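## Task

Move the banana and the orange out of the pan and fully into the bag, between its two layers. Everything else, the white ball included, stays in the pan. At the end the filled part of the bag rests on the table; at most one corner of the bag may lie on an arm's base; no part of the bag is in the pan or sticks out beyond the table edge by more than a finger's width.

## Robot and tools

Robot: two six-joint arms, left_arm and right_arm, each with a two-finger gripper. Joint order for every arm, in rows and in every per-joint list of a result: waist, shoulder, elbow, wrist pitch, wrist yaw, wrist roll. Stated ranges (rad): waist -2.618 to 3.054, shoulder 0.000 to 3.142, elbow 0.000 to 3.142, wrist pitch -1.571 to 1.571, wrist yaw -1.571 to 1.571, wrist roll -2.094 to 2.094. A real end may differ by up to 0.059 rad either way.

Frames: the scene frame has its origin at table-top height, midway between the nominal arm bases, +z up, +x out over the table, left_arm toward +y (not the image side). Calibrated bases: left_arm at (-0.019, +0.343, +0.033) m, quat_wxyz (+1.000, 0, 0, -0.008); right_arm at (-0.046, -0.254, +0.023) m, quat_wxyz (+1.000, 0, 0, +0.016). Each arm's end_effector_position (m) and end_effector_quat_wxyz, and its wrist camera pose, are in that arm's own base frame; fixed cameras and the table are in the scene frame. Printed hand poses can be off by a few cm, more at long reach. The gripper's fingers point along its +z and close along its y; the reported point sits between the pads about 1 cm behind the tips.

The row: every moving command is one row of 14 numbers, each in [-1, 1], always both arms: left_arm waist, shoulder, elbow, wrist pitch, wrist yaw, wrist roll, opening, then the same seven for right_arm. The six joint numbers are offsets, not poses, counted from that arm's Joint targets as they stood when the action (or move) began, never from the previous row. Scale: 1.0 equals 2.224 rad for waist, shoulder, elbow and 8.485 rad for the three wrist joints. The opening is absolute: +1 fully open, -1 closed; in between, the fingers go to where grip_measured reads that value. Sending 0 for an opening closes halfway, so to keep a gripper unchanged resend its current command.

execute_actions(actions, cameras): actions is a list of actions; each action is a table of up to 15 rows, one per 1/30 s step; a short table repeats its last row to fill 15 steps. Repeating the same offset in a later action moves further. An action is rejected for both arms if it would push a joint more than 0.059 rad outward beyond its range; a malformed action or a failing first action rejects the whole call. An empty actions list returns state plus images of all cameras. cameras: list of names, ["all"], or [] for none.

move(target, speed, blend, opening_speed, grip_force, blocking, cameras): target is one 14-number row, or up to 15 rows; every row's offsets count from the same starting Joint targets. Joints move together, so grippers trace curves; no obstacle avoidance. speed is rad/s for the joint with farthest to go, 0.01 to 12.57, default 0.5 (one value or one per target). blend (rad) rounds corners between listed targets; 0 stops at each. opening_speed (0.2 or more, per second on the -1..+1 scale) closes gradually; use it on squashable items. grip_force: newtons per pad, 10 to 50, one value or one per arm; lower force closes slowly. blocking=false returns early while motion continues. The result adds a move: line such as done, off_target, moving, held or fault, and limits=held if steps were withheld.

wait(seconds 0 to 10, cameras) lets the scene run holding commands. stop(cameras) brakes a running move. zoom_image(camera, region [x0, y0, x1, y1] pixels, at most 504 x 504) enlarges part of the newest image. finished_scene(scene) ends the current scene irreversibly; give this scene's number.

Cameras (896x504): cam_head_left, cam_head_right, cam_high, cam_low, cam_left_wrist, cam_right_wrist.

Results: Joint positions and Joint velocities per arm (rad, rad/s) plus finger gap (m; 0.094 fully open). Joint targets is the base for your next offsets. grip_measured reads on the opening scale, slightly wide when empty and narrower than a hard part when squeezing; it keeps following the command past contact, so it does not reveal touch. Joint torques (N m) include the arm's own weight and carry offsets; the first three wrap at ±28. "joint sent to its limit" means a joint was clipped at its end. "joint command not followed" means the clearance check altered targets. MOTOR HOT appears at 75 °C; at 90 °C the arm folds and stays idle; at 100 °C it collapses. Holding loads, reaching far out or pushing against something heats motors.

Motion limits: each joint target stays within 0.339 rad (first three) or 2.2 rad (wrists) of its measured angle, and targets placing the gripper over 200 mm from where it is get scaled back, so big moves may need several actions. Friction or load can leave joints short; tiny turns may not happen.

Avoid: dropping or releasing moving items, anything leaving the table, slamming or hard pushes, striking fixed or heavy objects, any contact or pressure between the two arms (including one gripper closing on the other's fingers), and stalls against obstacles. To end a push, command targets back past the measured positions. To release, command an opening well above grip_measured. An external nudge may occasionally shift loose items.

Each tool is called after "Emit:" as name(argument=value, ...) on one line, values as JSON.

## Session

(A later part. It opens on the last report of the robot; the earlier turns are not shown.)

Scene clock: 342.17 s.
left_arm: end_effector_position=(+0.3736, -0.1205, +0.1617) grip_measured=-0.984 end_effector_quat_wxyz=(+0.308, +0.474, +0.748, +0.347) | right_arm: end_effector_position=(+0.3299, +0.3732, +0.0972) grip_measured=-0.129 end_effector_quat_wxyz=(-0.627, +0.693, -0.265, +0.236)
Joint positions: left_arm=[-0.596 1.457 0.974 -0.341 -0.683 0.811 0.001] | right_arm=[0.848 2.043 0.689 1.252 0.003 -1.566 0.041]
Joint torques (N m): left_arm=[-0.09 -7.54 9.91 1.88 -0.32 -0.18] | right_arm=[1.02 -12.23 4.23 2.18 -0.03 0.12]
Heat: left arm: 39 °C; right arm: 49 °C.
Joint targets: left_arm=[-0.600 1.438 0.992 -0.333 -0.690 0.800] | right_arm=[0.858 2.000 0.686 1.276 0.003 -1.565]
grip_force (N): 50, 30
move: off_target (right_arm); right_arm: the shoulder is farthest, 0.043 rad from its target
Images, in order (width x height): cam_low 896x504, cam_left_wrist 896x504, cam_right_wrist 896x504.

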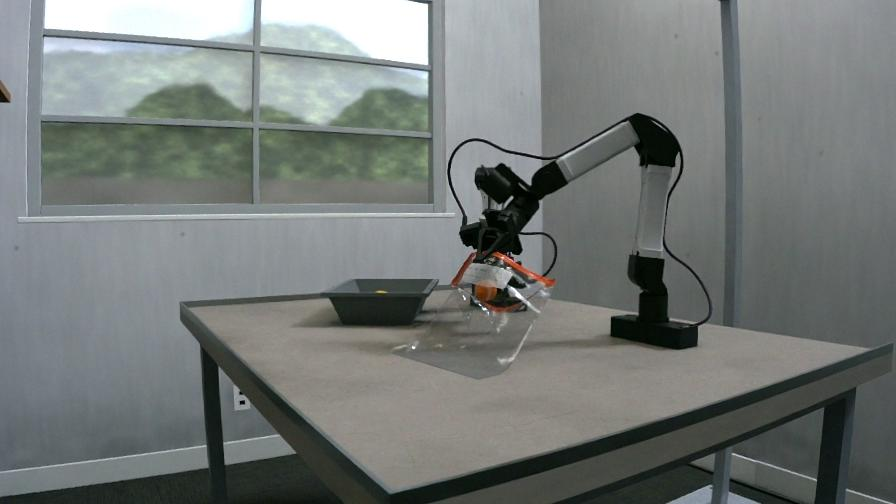

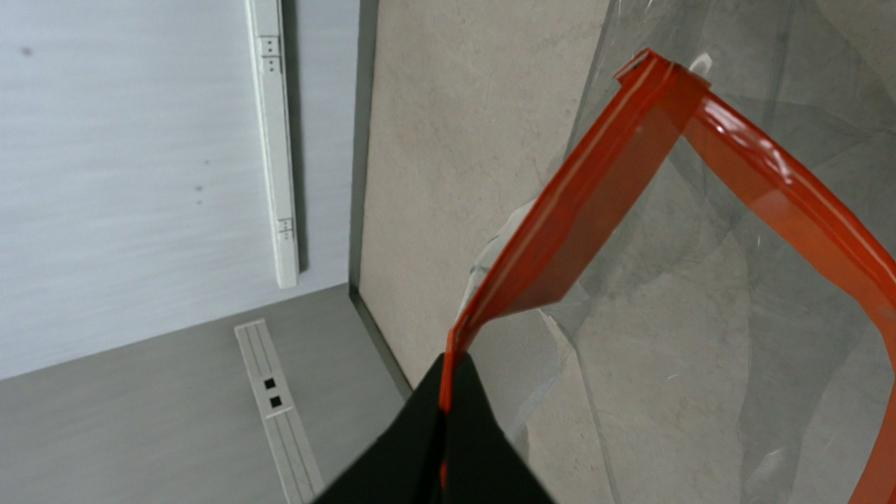

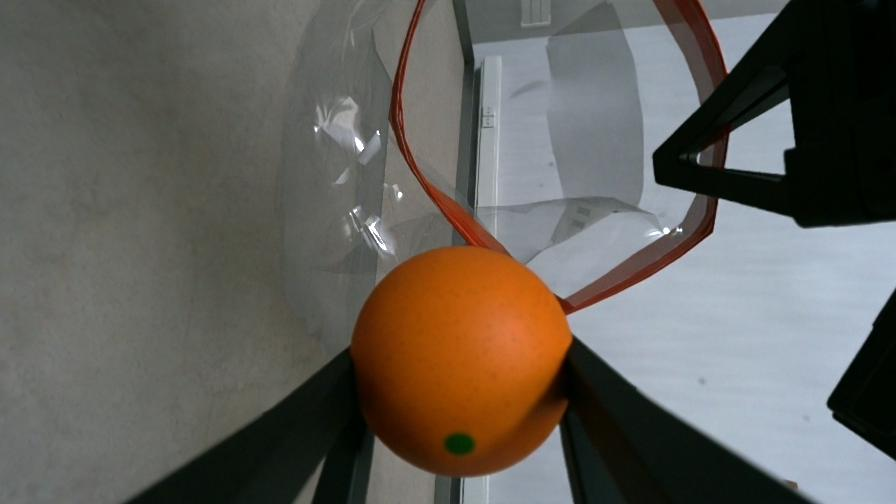

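Emit:
move(target=[[0,-0.0405,0,0,0,0,-1,0,0,0,0,0,0,-0.13],[0,-0.0405,0,0,0,0,-1,0,0,0,0,0,0.1844,-0.13]], speed=[0.2,0.7], cameras=["cam_right_wrist","cam_left_wrist","cam_low","cam_high"])

Emit:
zoom_image(camera="cam_low", region=[420, 220, 560, 360])

Emit:
zoom_image(camera="cam_high", region=[340, 80, 540, 240])

Scene clock: 348.40 s.
left_arm: end_effector_position=(+0.3687, -0.1173, +0.1949) grip_measured=-0.984 end_effector_quat_wxyz=(+0.350, +0.452, +0.744, +0.345) | right_arm: end_effector_position=(+0.3290, +0.3741, +0.0974) grip_measured=-0.129 end_effector_quat_wxyz=(+0.612, -0.308, +0.675, +0.273)
Joint positions: left_arm=[-0.596 1.364 0.974 -0.339 -0.683 0.811 0.001] | right_arm=[0.85 2.043 0.689 1.253 0.003 -0.008 0.041]
Joint torques (N m): left_arm=[-0.12 -6.69 10.09 1.97 -0.29 -0.2] | right_arm=[0.76 -12.22 4.23 2.19 -0.03 0.1]
Heat: left arm: 39 °C; right arm: 49 °C.
Joint targets: left_arm=[-0.600 1.348 0.992 -0.333 -0.690 0.800] | right_arm=[0.858 2.000 0.686 1.276 0.003 0.000]
grip_force (N): 50, 30
move: off_target (right_arm); right_arm: the shoulder is farthest, 0.043 rad from its target
Images, in order (width x height): cam_high 896x504, cam_low 896x504, cam_left_wrist 896x504, cam_right_wrist 896x504.

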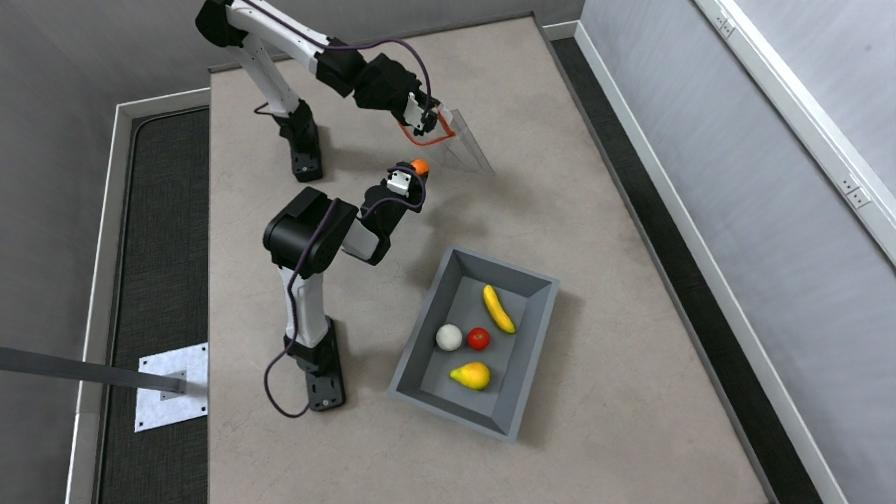

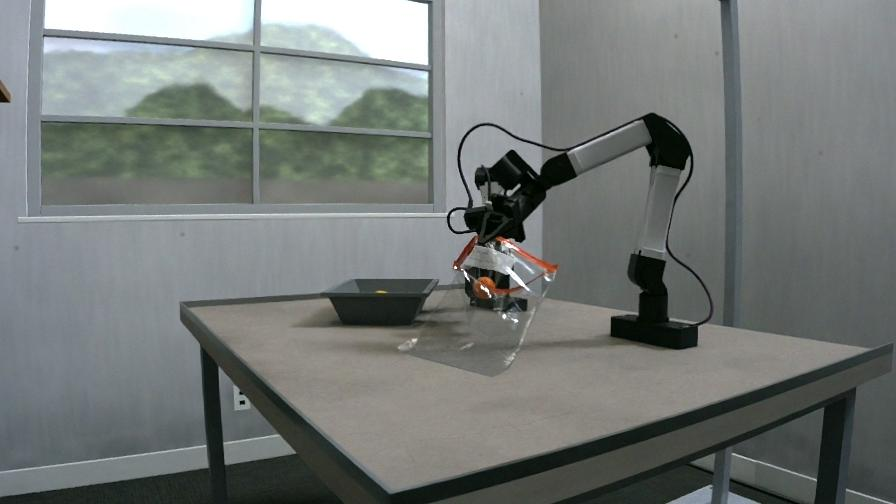

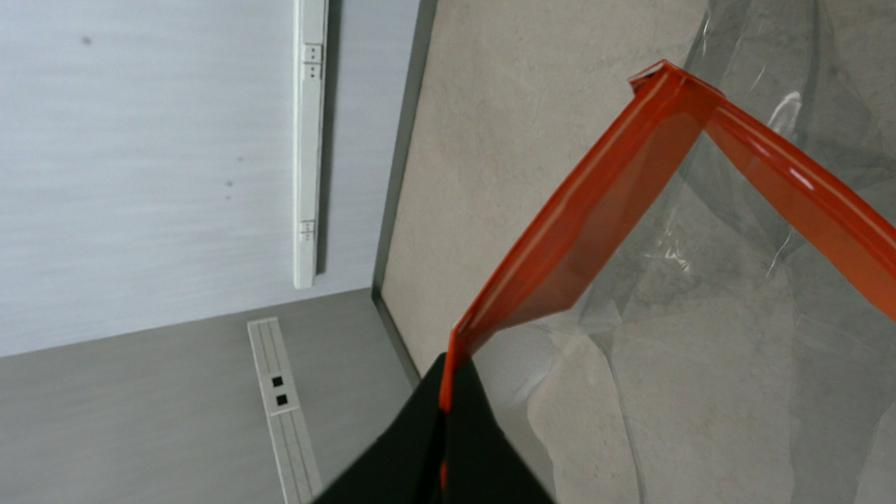

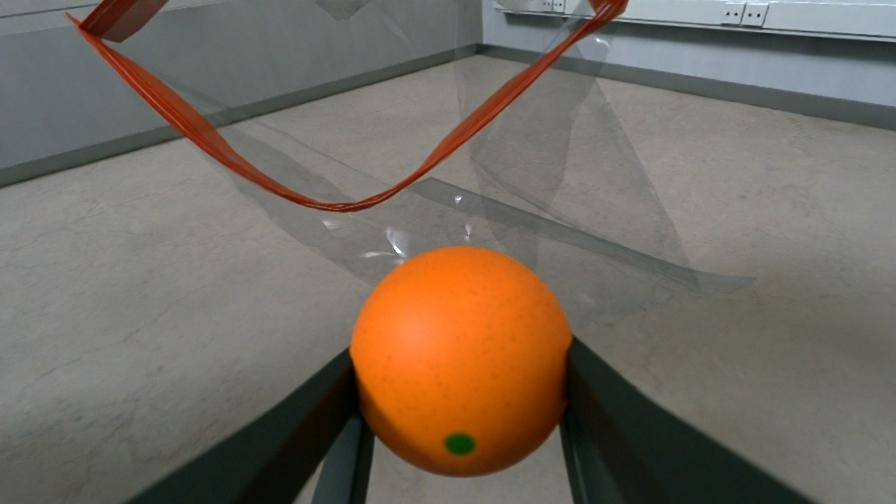

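Scaled by 3.600 from the camera's 896x504 image, which has a finer 1280x720 frame.

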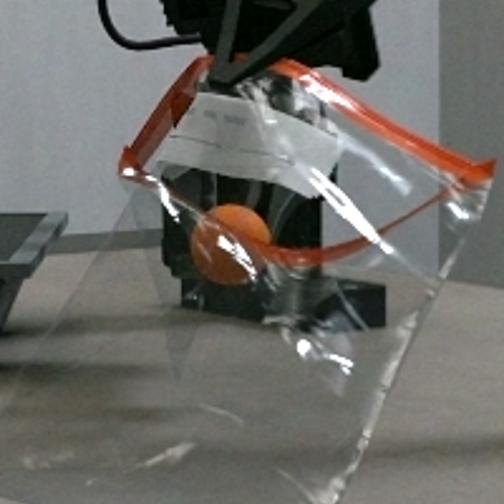

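Scaled by 2.520 from the camera's 896x504 image, which has a finer 1280x720 frame.

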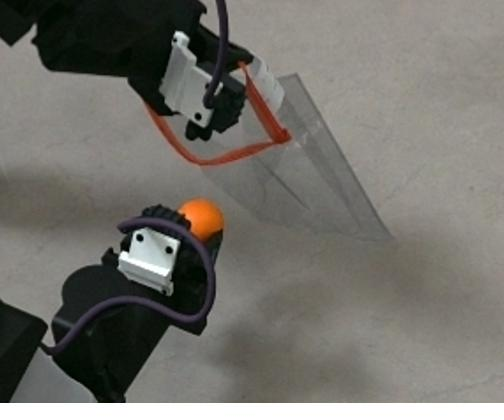

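Emit:
move(target=[0,0,0,0,0,0,-1,0.0531,-0.0045,-0.0288,0.0283,0.0114,-0.0825,-0.13], speed=0.4, cameras=["cam_right_wrist","cam_low","cam_high"])

Emit:
zoom_image(camera="cam_high", region=[340, 80, 540, 240])

Emit:
zoom_image(camera="cam_low", region=[420, 220, 560, 360])

Scene clock: 354.00 s.
left_arm: end_effector_position=(+0.3687, -0.1173, +0.1949) grip_measured=-0.984 end_effector_quat_wxyz=(+0.350, +0.452, +0.744, +0.345) | right_arm: end_effector_position=(+0.2860, +0.3897, +0.1395) grip_measured=-0.129 end_effector_quat_wxyz=(+0.733, -0.477, +0.479, +0.072)
Joint positions: left_arm=[-0.596 1.364 0.974 -0.339 -0.683 0.811 0.001] | right_arm=[0.97 2.032 0.625 1.493 0.09 -0.693 0.041]
Joint torques (N m): left_arm=[-0.1 -6.67 10.13 1.99 -0.31 -0.19] | right_arm=[0.64 -11.74 3.86 2.16 0.07 0.01]
Heat: left arm: 40 °C; right arm: 49 °C.
Joint targets: left_arm=[-0.600 1.348 0.992 -0.333 -0.690 0.800] | right_arm=[0.976 1.990 0.622 1.516 0.099 -0.701]
grip_force (N): 50, 30
move: off_target (right_arm); right_arm: the shoulder is farthest, 0.042 rad from its target
Images, in order (width x height): cam_high 896x504, cam_low 896x504, cam_right_wrist 896x504.

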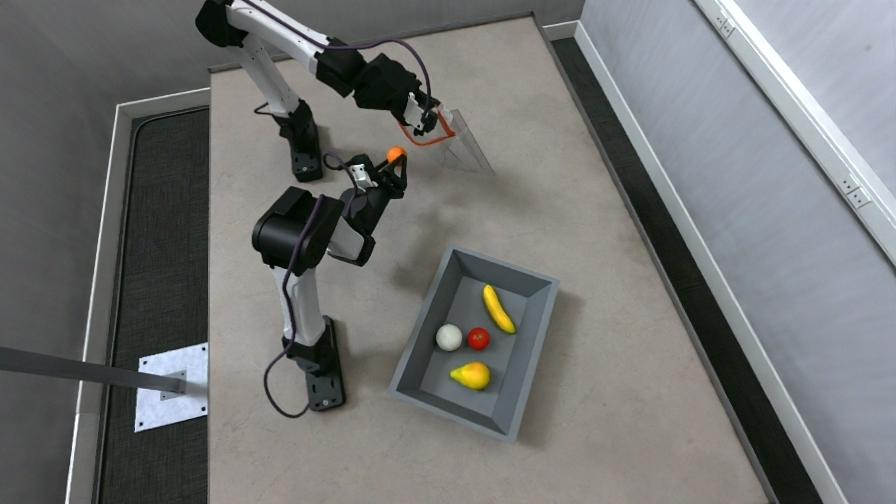

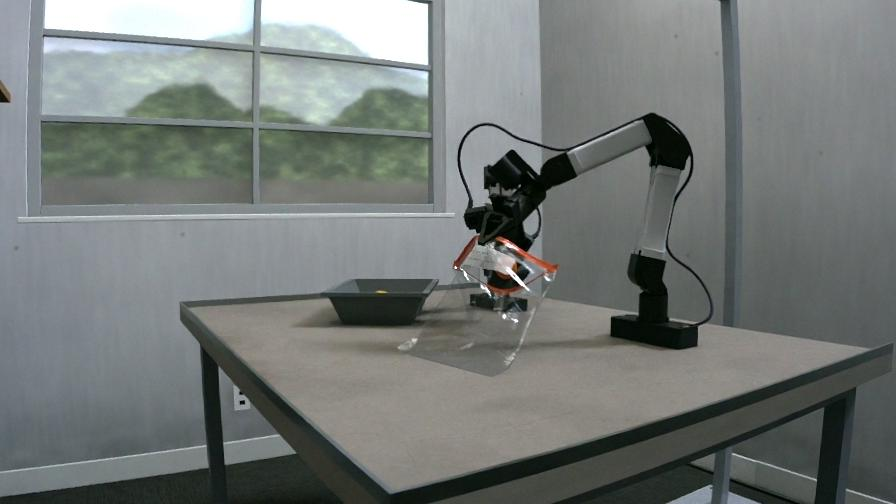

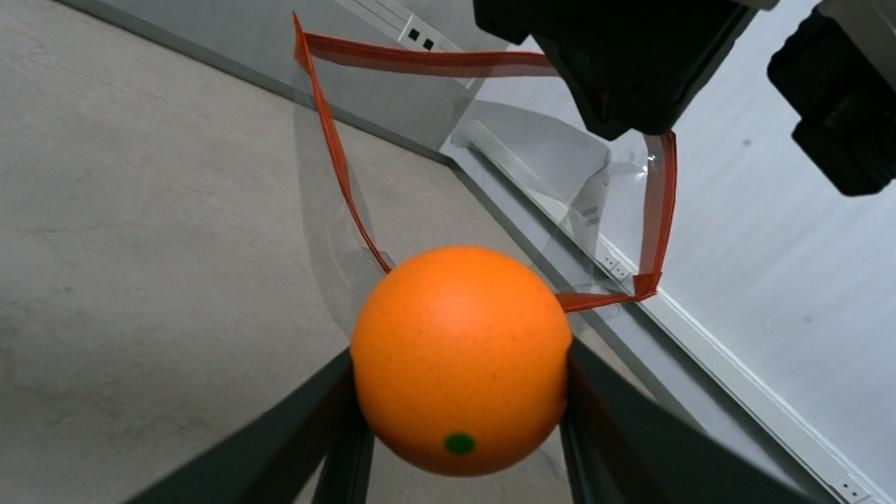

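Scaled by 2.520 from the camera's 896x504 image, which has a finer 1280x720 frame.

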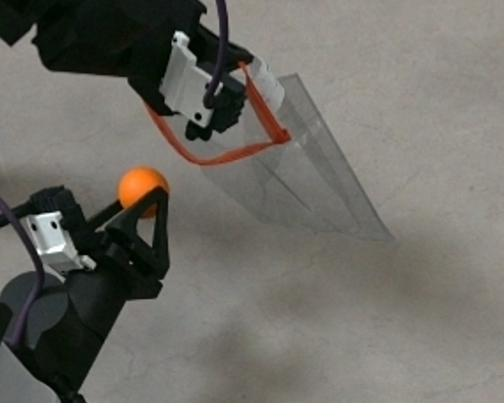

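Scaled by 3.600 from the camera's 896x504 image, which has a finer 1280x720 frame.

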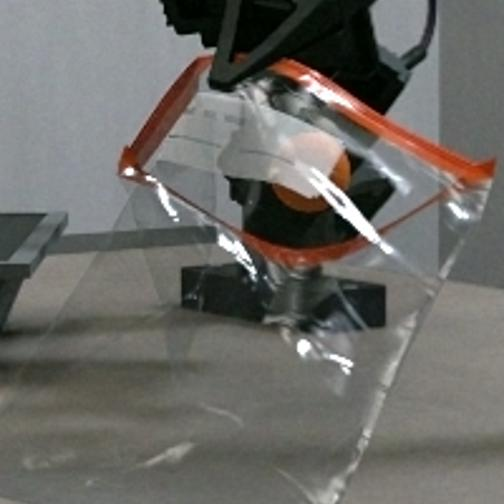

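Emit:
move(target=[0,0,0,0,0,0,-1,-0.0216,0.1614,0.3125,-0.0429,0,0,-0.13], speed=0.25, cameras=["cam_right_wrist","cam_low","cam_high","cam_left_wrist"])

Emit:
zoom_image(camera="cam_high", region=[340, 80, 540, 240])

Emit:
zoom_image(camera="cam_low", region=[420, 220, 560, 360])

Scene clock: 358.07 s.
left_arm: end_effector_position=(+0.3732, -0.1074, +0.2020) grip_measured=-0.984 end_effector_quat_wxyz=(+0.353, +0.430, +0.746, +0.365) | right_arm: end_effector_position=(+0.3757, +0.4938, +0.1617) grip_measured=-0.129 end_effector_quat_wxyz=(+0.757, -0.456, +0.464, +0.066)
Joint positions: left_arm=[-0.582 1.364 0.974 -0.314 -0.726 0.811 0.001] | right_arm=[0.942 2.328 1.281 1.203 0.078 -0.703 0.041]
Joint torques (N m): left_arm=[-1.13 -6.65 10.13 1.71 0.13 -0.2] | right_arm=[-1.37 -10.03 9.26 1.33 0.17 0.11]
Heat: left arm: 40 °C; right arm: 49 °C.
Joint targets: left_arm=[-0.600 1.348 0.992 -0.334 -0.690 0.800] | right_arm=[0.928 2.349 1.317 1.152 0.099 -0.701]
grip_force (N): 50, 30
move: off_target (left_arm, right_arm); left_arm: the wrist yaw is farthest, 0.036 rad from its target; right_arm: the wrist pitch is farthest, 0.051 rad from its target
Images, in order (width x height): cam_high 896x504, cam_low 896x504, cam_left_wrist 896x504, cam_right_wrist 896x504.

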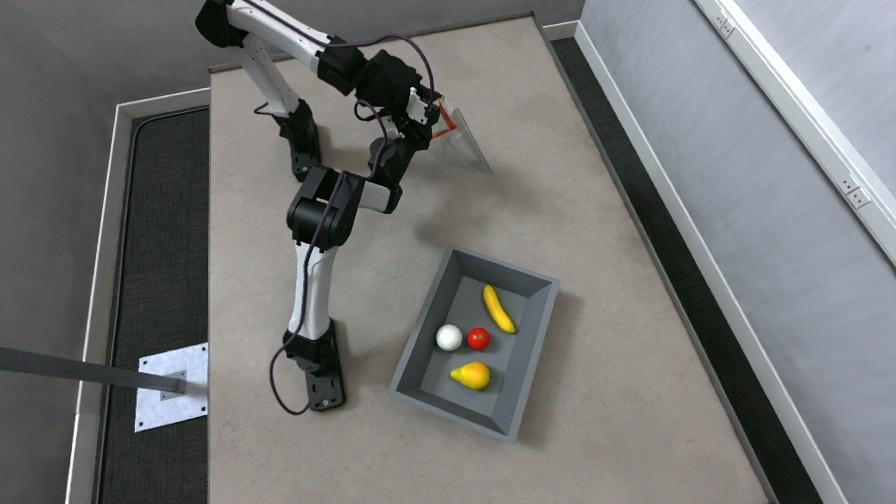

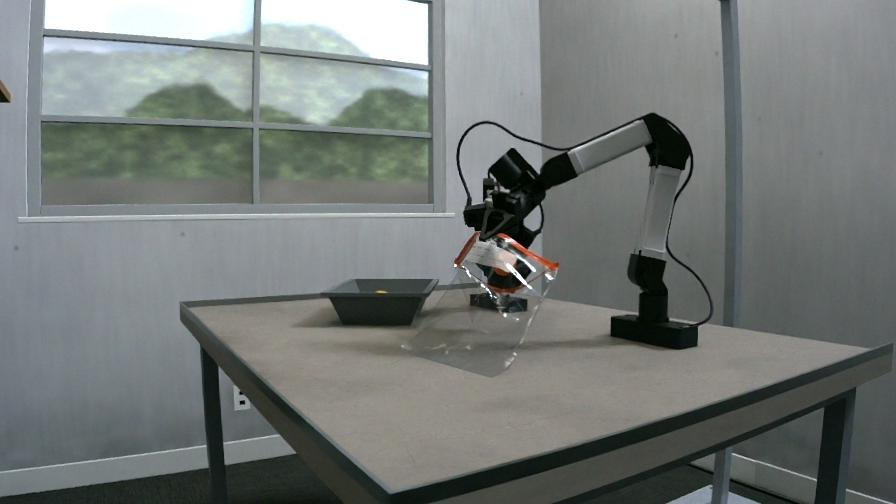

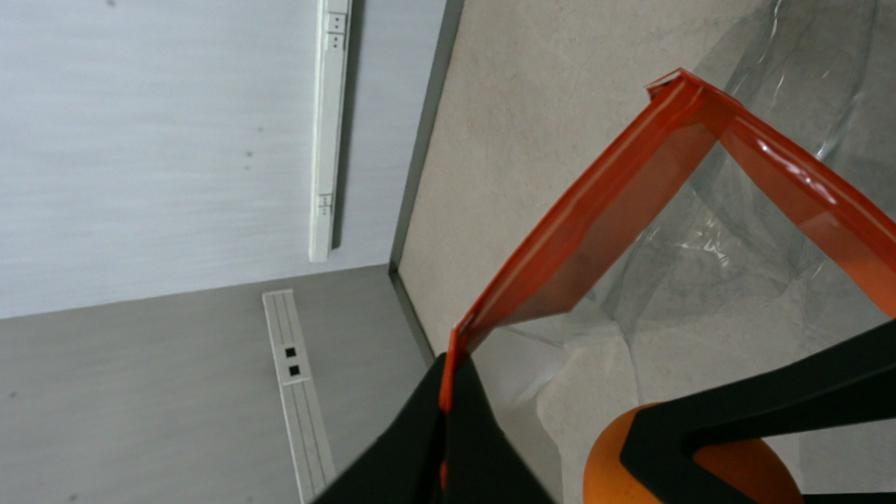

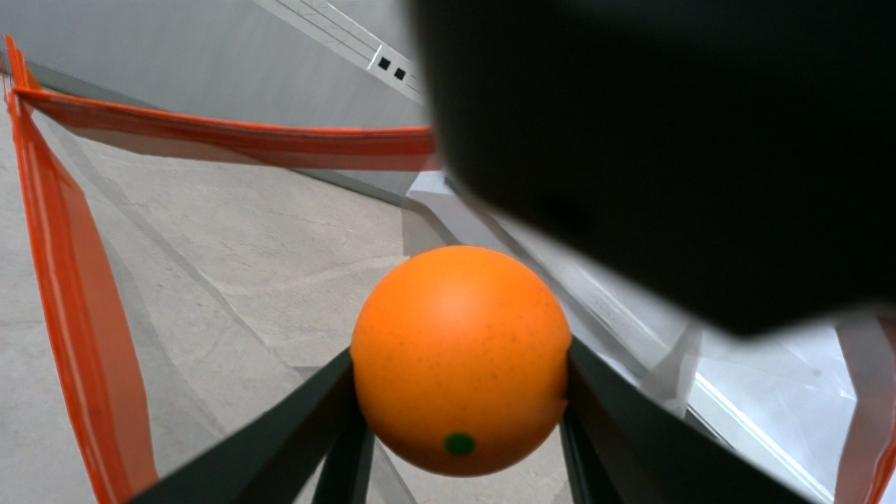

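Scaled by 2.520 from the camera's 896x504 image, which has a finer 1280x720 frame.

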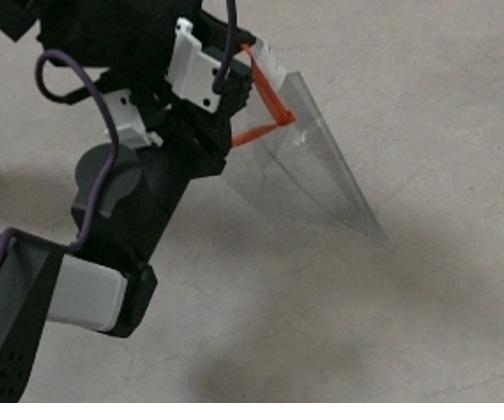

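Scaled by 3.600 from the camera's 896x504 image, which has a finer 1280x720 frame.

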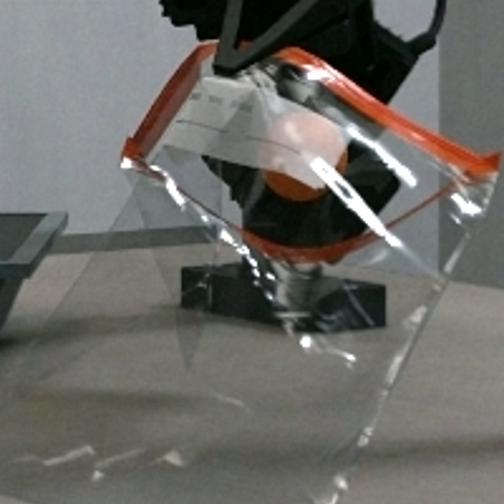

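Emit:
move(target=[0,0,0,0,0,0,-1,0.004,-0.04,0.0746,-0.0725,0,0,-0.13], speed=0.25, cameras=["cam_right_wrist","cam_low","cam_left_wrist"])

Emit:
zoom_image(camera="cam_low", region=[420, 220, 560, 360])

Scene clock: 360.87 s.
left_arm: end_effector_position=(+0.3768, -0.0931, +0.2075) grip_measured=-0.984 end_effector_quat_wxyz=(+0.346, +0.413, +0.747, +0.389) | right_arm: end_effector_position=(+0.3658, +0.5254, +0.1605) grip_measured=-0.129 end_effector_quat_wxyz=(+0.711, -0.517, +0.469, +0.084)
Joint positions: left_arm=[-0.559 1.364 0.974 -0.3 -0.769 0.827 0.001] | right_arm=[0.966 2.294 1.383 0.935 0.014 -0.716 0.041]
Joint torques (N m): left_arm=[-2.86 -6.68 10.11 1.56 0.48 -0.34] | right_arm=[-0.77 -12.14 7.16 1.61 0.15 0.12]
Heat: left arm: 40 °C; right arm: 50 °C.
Joint targets: left_arm=[-0.600 1.348 0.992 -0.333 -0.690 0.800] | right_arm=[0.958 2.295 1.389 0.906 0.032 -0.713]
grip_force (N): 50, 30
move: held (right_arm; a check stopped the path), off_target (left_arm); limits=held; left_arm: the wrist yaw is farthest, 0.079 rad from its target; right_arm: the wrist pitch is farthest, 0.398 rad from its target
joint command not followed: on one or more control steps a check withheld the commanded joint targets of the right arm, and it was not sent them on those steps.
cause: the commanded joint targets, or the way to them, would bring a part of the robot too close to another arm (this arm's wrist (the part past the wrist pitch) and the left arm's wrist camera, at the place that arm is still heading or pushing toward).
Images, in order (width x height): cam_low 896x504, cam_left_wrist 896x504, cam_right_wrist 896x504.

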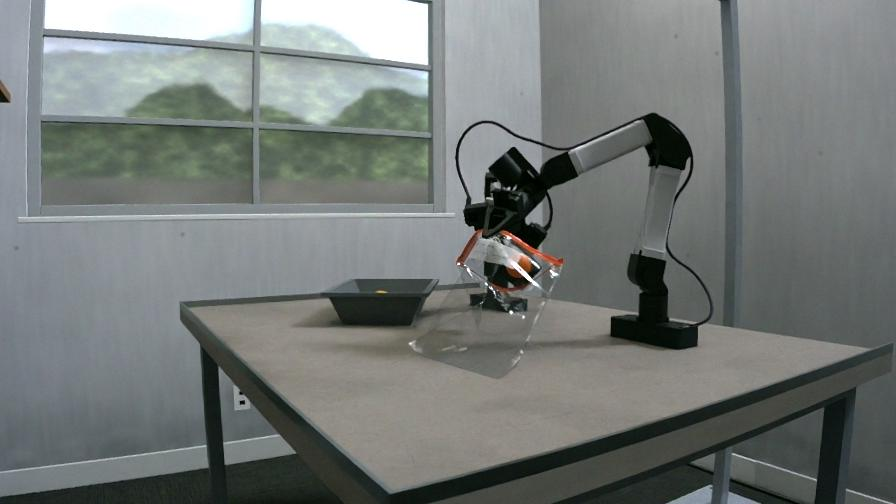

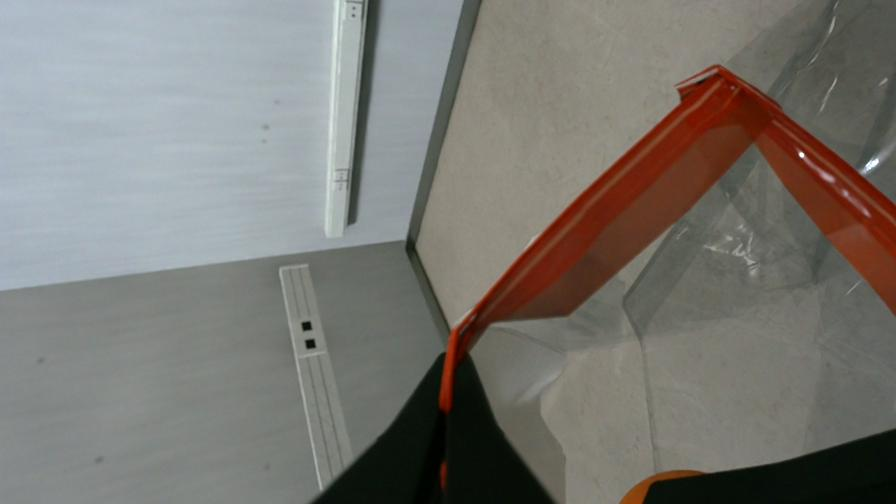

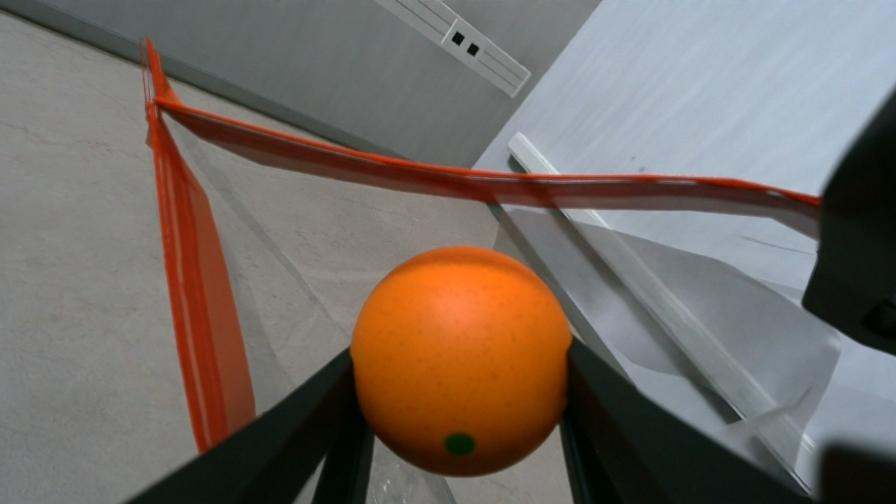

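Scaled by 3.600 from the camera's 896x504 image, which has a finer 1280x720 frame.

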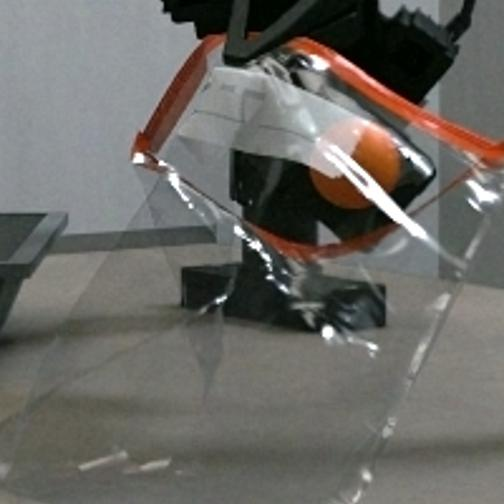

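Emit:
move(target=[0.0315,0,0,0,-0.0135,0,-1,0,0,0,0,0,0,-0.13], speed=0.2)

Scene clock: 362.57 s.
left_arm: end_effector_position=(+0.3765, -0.0799, +0.2061) grip_measured=-0.984 end_effector_quat_wxyz=(+0.334, +0.398, +0.756, +0.398) | right_arm: end_effector_position=(+0.3667, +0.5248, +0.1525) grip_measured=-0.129 end_effector_quat_wxyz=(+0.699, -0.525, +0.479, +0.081)
Joint positions: left_arm=[-0.535 1.364 0.974 -0.319 -0.788 0.811 0.001] | right_arm=[0.966 2.294 1.383 0.903 0.02 -0.716 0.041]
Joint torques (N m): left_arm=[0.69 -6.61 10.13 1.74 -0.39 -0.2] | right_arm=[-0.77 -12.14 7.05 1.93 0.08 0.12]
Heat: left arm: 40 °C; right arm: 50 °C.
Joint targets: left_arm=[-0.529 1.348 0.992 -0.333 -0.805 0.800] | right_arm=[0.958 2.295 1.389 0.906 0.032 -0.713]
grip_force (N): 50, 30
move: done

Emit:
move(target=[0,0,0,0,0,0,-1,-0.0148,-0.0067,0.0652,-0.0557,0,0,-0.13], speed=0.25, cameras=["cam_right_wrist","cam_low","cam_left_wrist"])

Emit:
zoom_image(camera="cam_low", region=[420, 220, 560, 360])

Scene clock: 365.40 s.
left_arm: end_effector_position=(+0.3779, -0.0495, +0.2128) grip_measured=-0.984 end_effector_quat_wxyz=(+0.312, +0.361, +0.762, +0.438) | right_arm: end_effector_position=(+0.3644, +0.5404, +0.1414) grip_measured=-0.129 end_effector_quat_wxyz=(+0.628, -0.589, +0.500, +0.092)
Joint positions: left_arm=[-0.485 1.364 0.974 -0.316 -0.865 0.819 0.001] | right_arm=[0.965 2.271 1.507 0.569 -0.046 -0.732 0.041]
Joint torques (N m): left_arm=[-3.19 -6.63 10.06 1.68 0.29 -0.27] | right_arm=[-3.86 -11.71 9.52 0.64 0.7 0.29]
Heat: left arm: 40 °C; right arm: 51 °C.
Joint targets: left_arm=[-0.529 1.348 0.992 -0.333 -0.805 0.800] | right_arm=[0.925 2.280 1.534 0.433 0.032 -0.714]
grip_force (N): 50, 30
move: off_target (left_arm, right_arm); left_arm: the wrist yaw is farthest, 0.060 rad from its target; right_arm: the wrist pitch is farthest, 0.136 rad from its target
Images, in order (width x height): cam_low 896x504, cam_left_wrist 896x504, cam_right_wrist 896x504.

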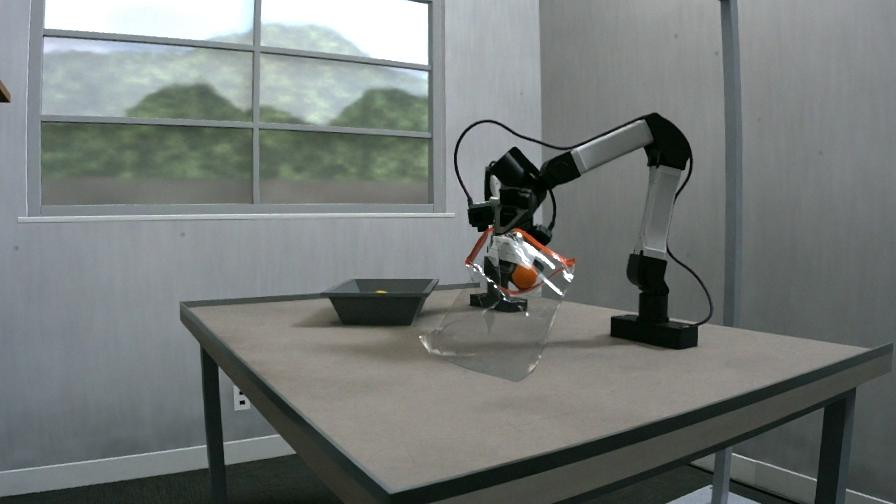

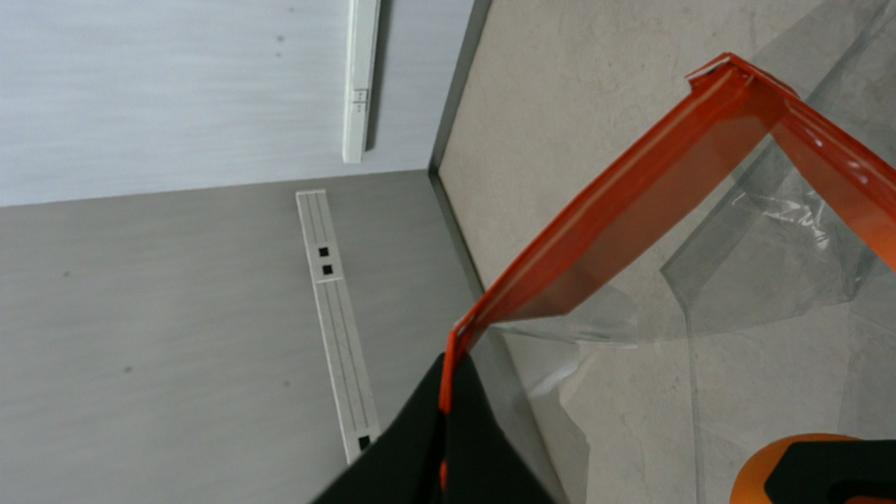

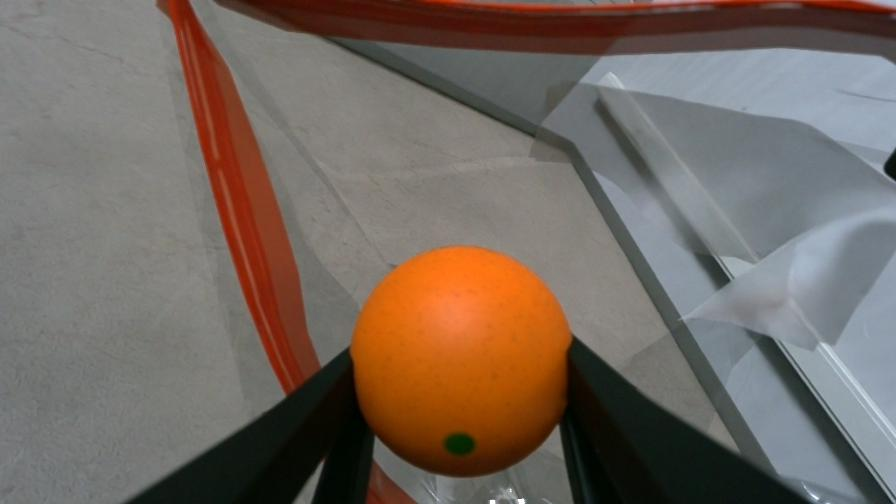

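Scaled by 3.600 from the camera's 896x504 image, which has a finer 1280x720 frame.

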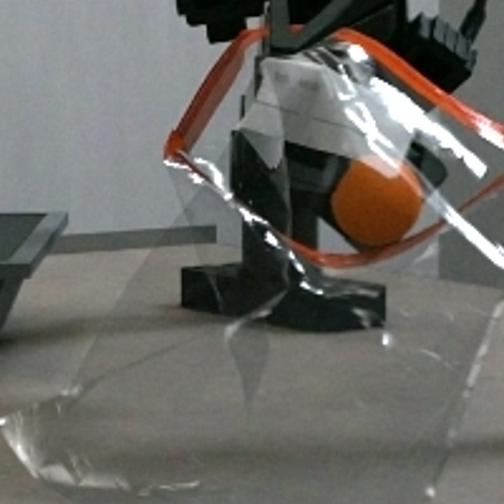

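Emit:
move(target=[0.049,0,0,0,0,0,-1,0.018,0,0,0,0,0,-0.13], speed=0.2, cameras=["cam_right_wrist","cam_low","cam_left_wrist","cam_high"])

Emit:
zoom_image(camera="cam_low", region=[420, 200, 600, 380])

Emit:
zoom_image(camera="cam_high", region=[340, 80, 540, 240])

Scene clock: 366.77 s.
left_arm: end_effector_position=(+0.3823, -0.0329, +0.2087) grip_measured=-0.984 end_effector_quat_wxyz=(+0.309, +0.344, +0.777, +0.427) | right_arm: end_effector_position=(+0.3658, +0.5373, +0.1284) grip_measured=-0.129 end_effector_quat_wxyz=(+0.604, -0.598, +0.521, +0.077)
Joint positions: left_arm=[-0.422 1.364 0.974 -0.316 -0.816 0.805 0.001] | right_arm=[0.971 2.271 1.523 0.485 -0.009 -0.73 0.041]
Joint torques (N m): left_arm=[0.35 -6.64 10.09 1.71 -0.16 -0.14] | right_arm=[-0.51 -11.77 8.03 1.42 0.32 0.28]
Heat: left arm: 40 °C; right arm: 51 °C.
Joint targets: left_arm=[-0.421 1.348 0.992 -0.333 -0.805 0.800] | right_arm=[0.965 2.280 1.534 0.433 0.032 -0.713]
grip_force (N): 50, 30
move: off_target (right_arm); right_arm: the wrist pitch is farthest, 0.052 rad from its target
Images, in order (width x height): cam_high 896x504, cam_low 896x504, cam_left_wrist 896x504, cam_right_wrist 896x504.

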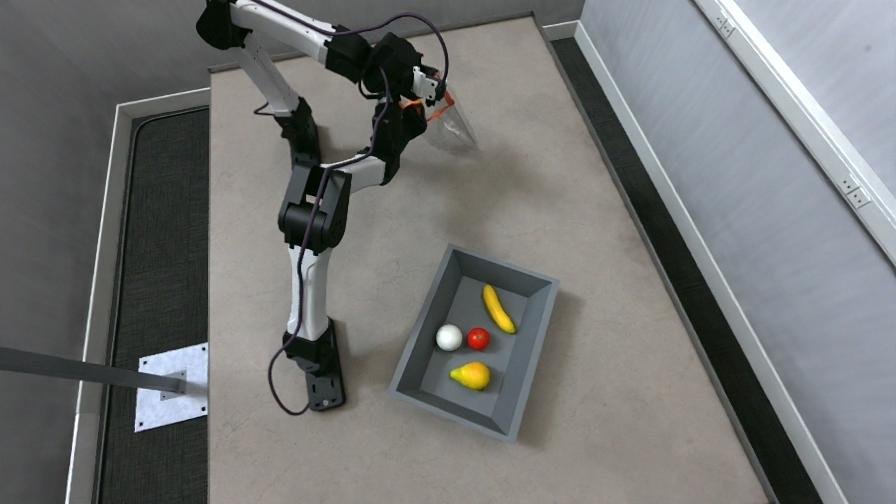

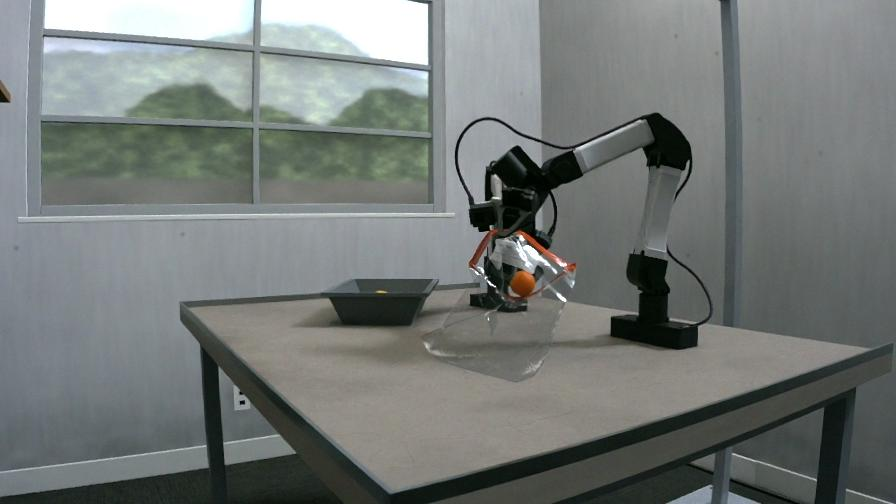

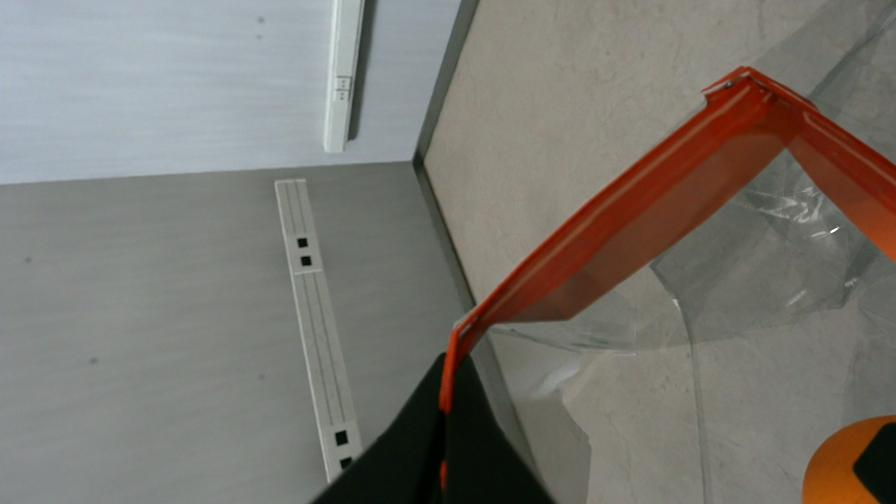

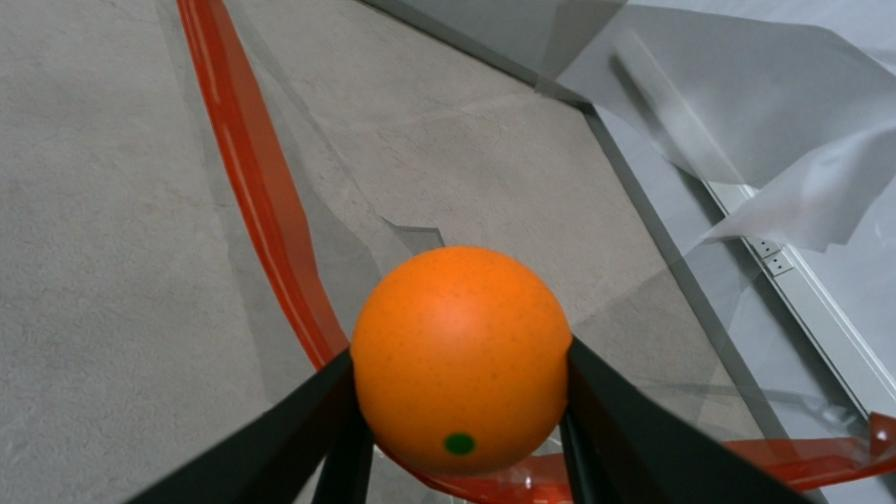

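Scaled by 2.800 from the camera's 896x504 image, which has a finer 1280x720 frame.

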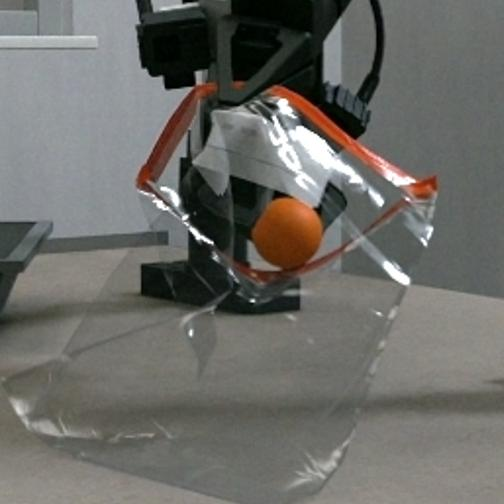

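Scaled by 2.520 from the camera's 896x504 image, which has a finer 1280x720 frame.

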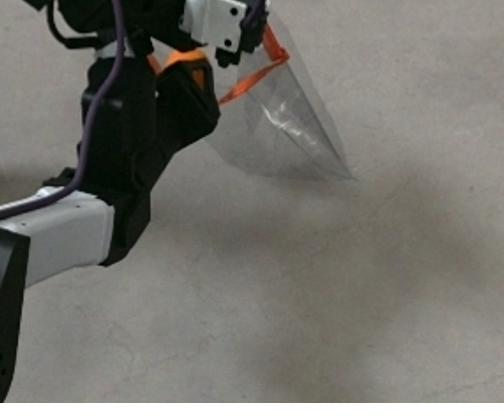

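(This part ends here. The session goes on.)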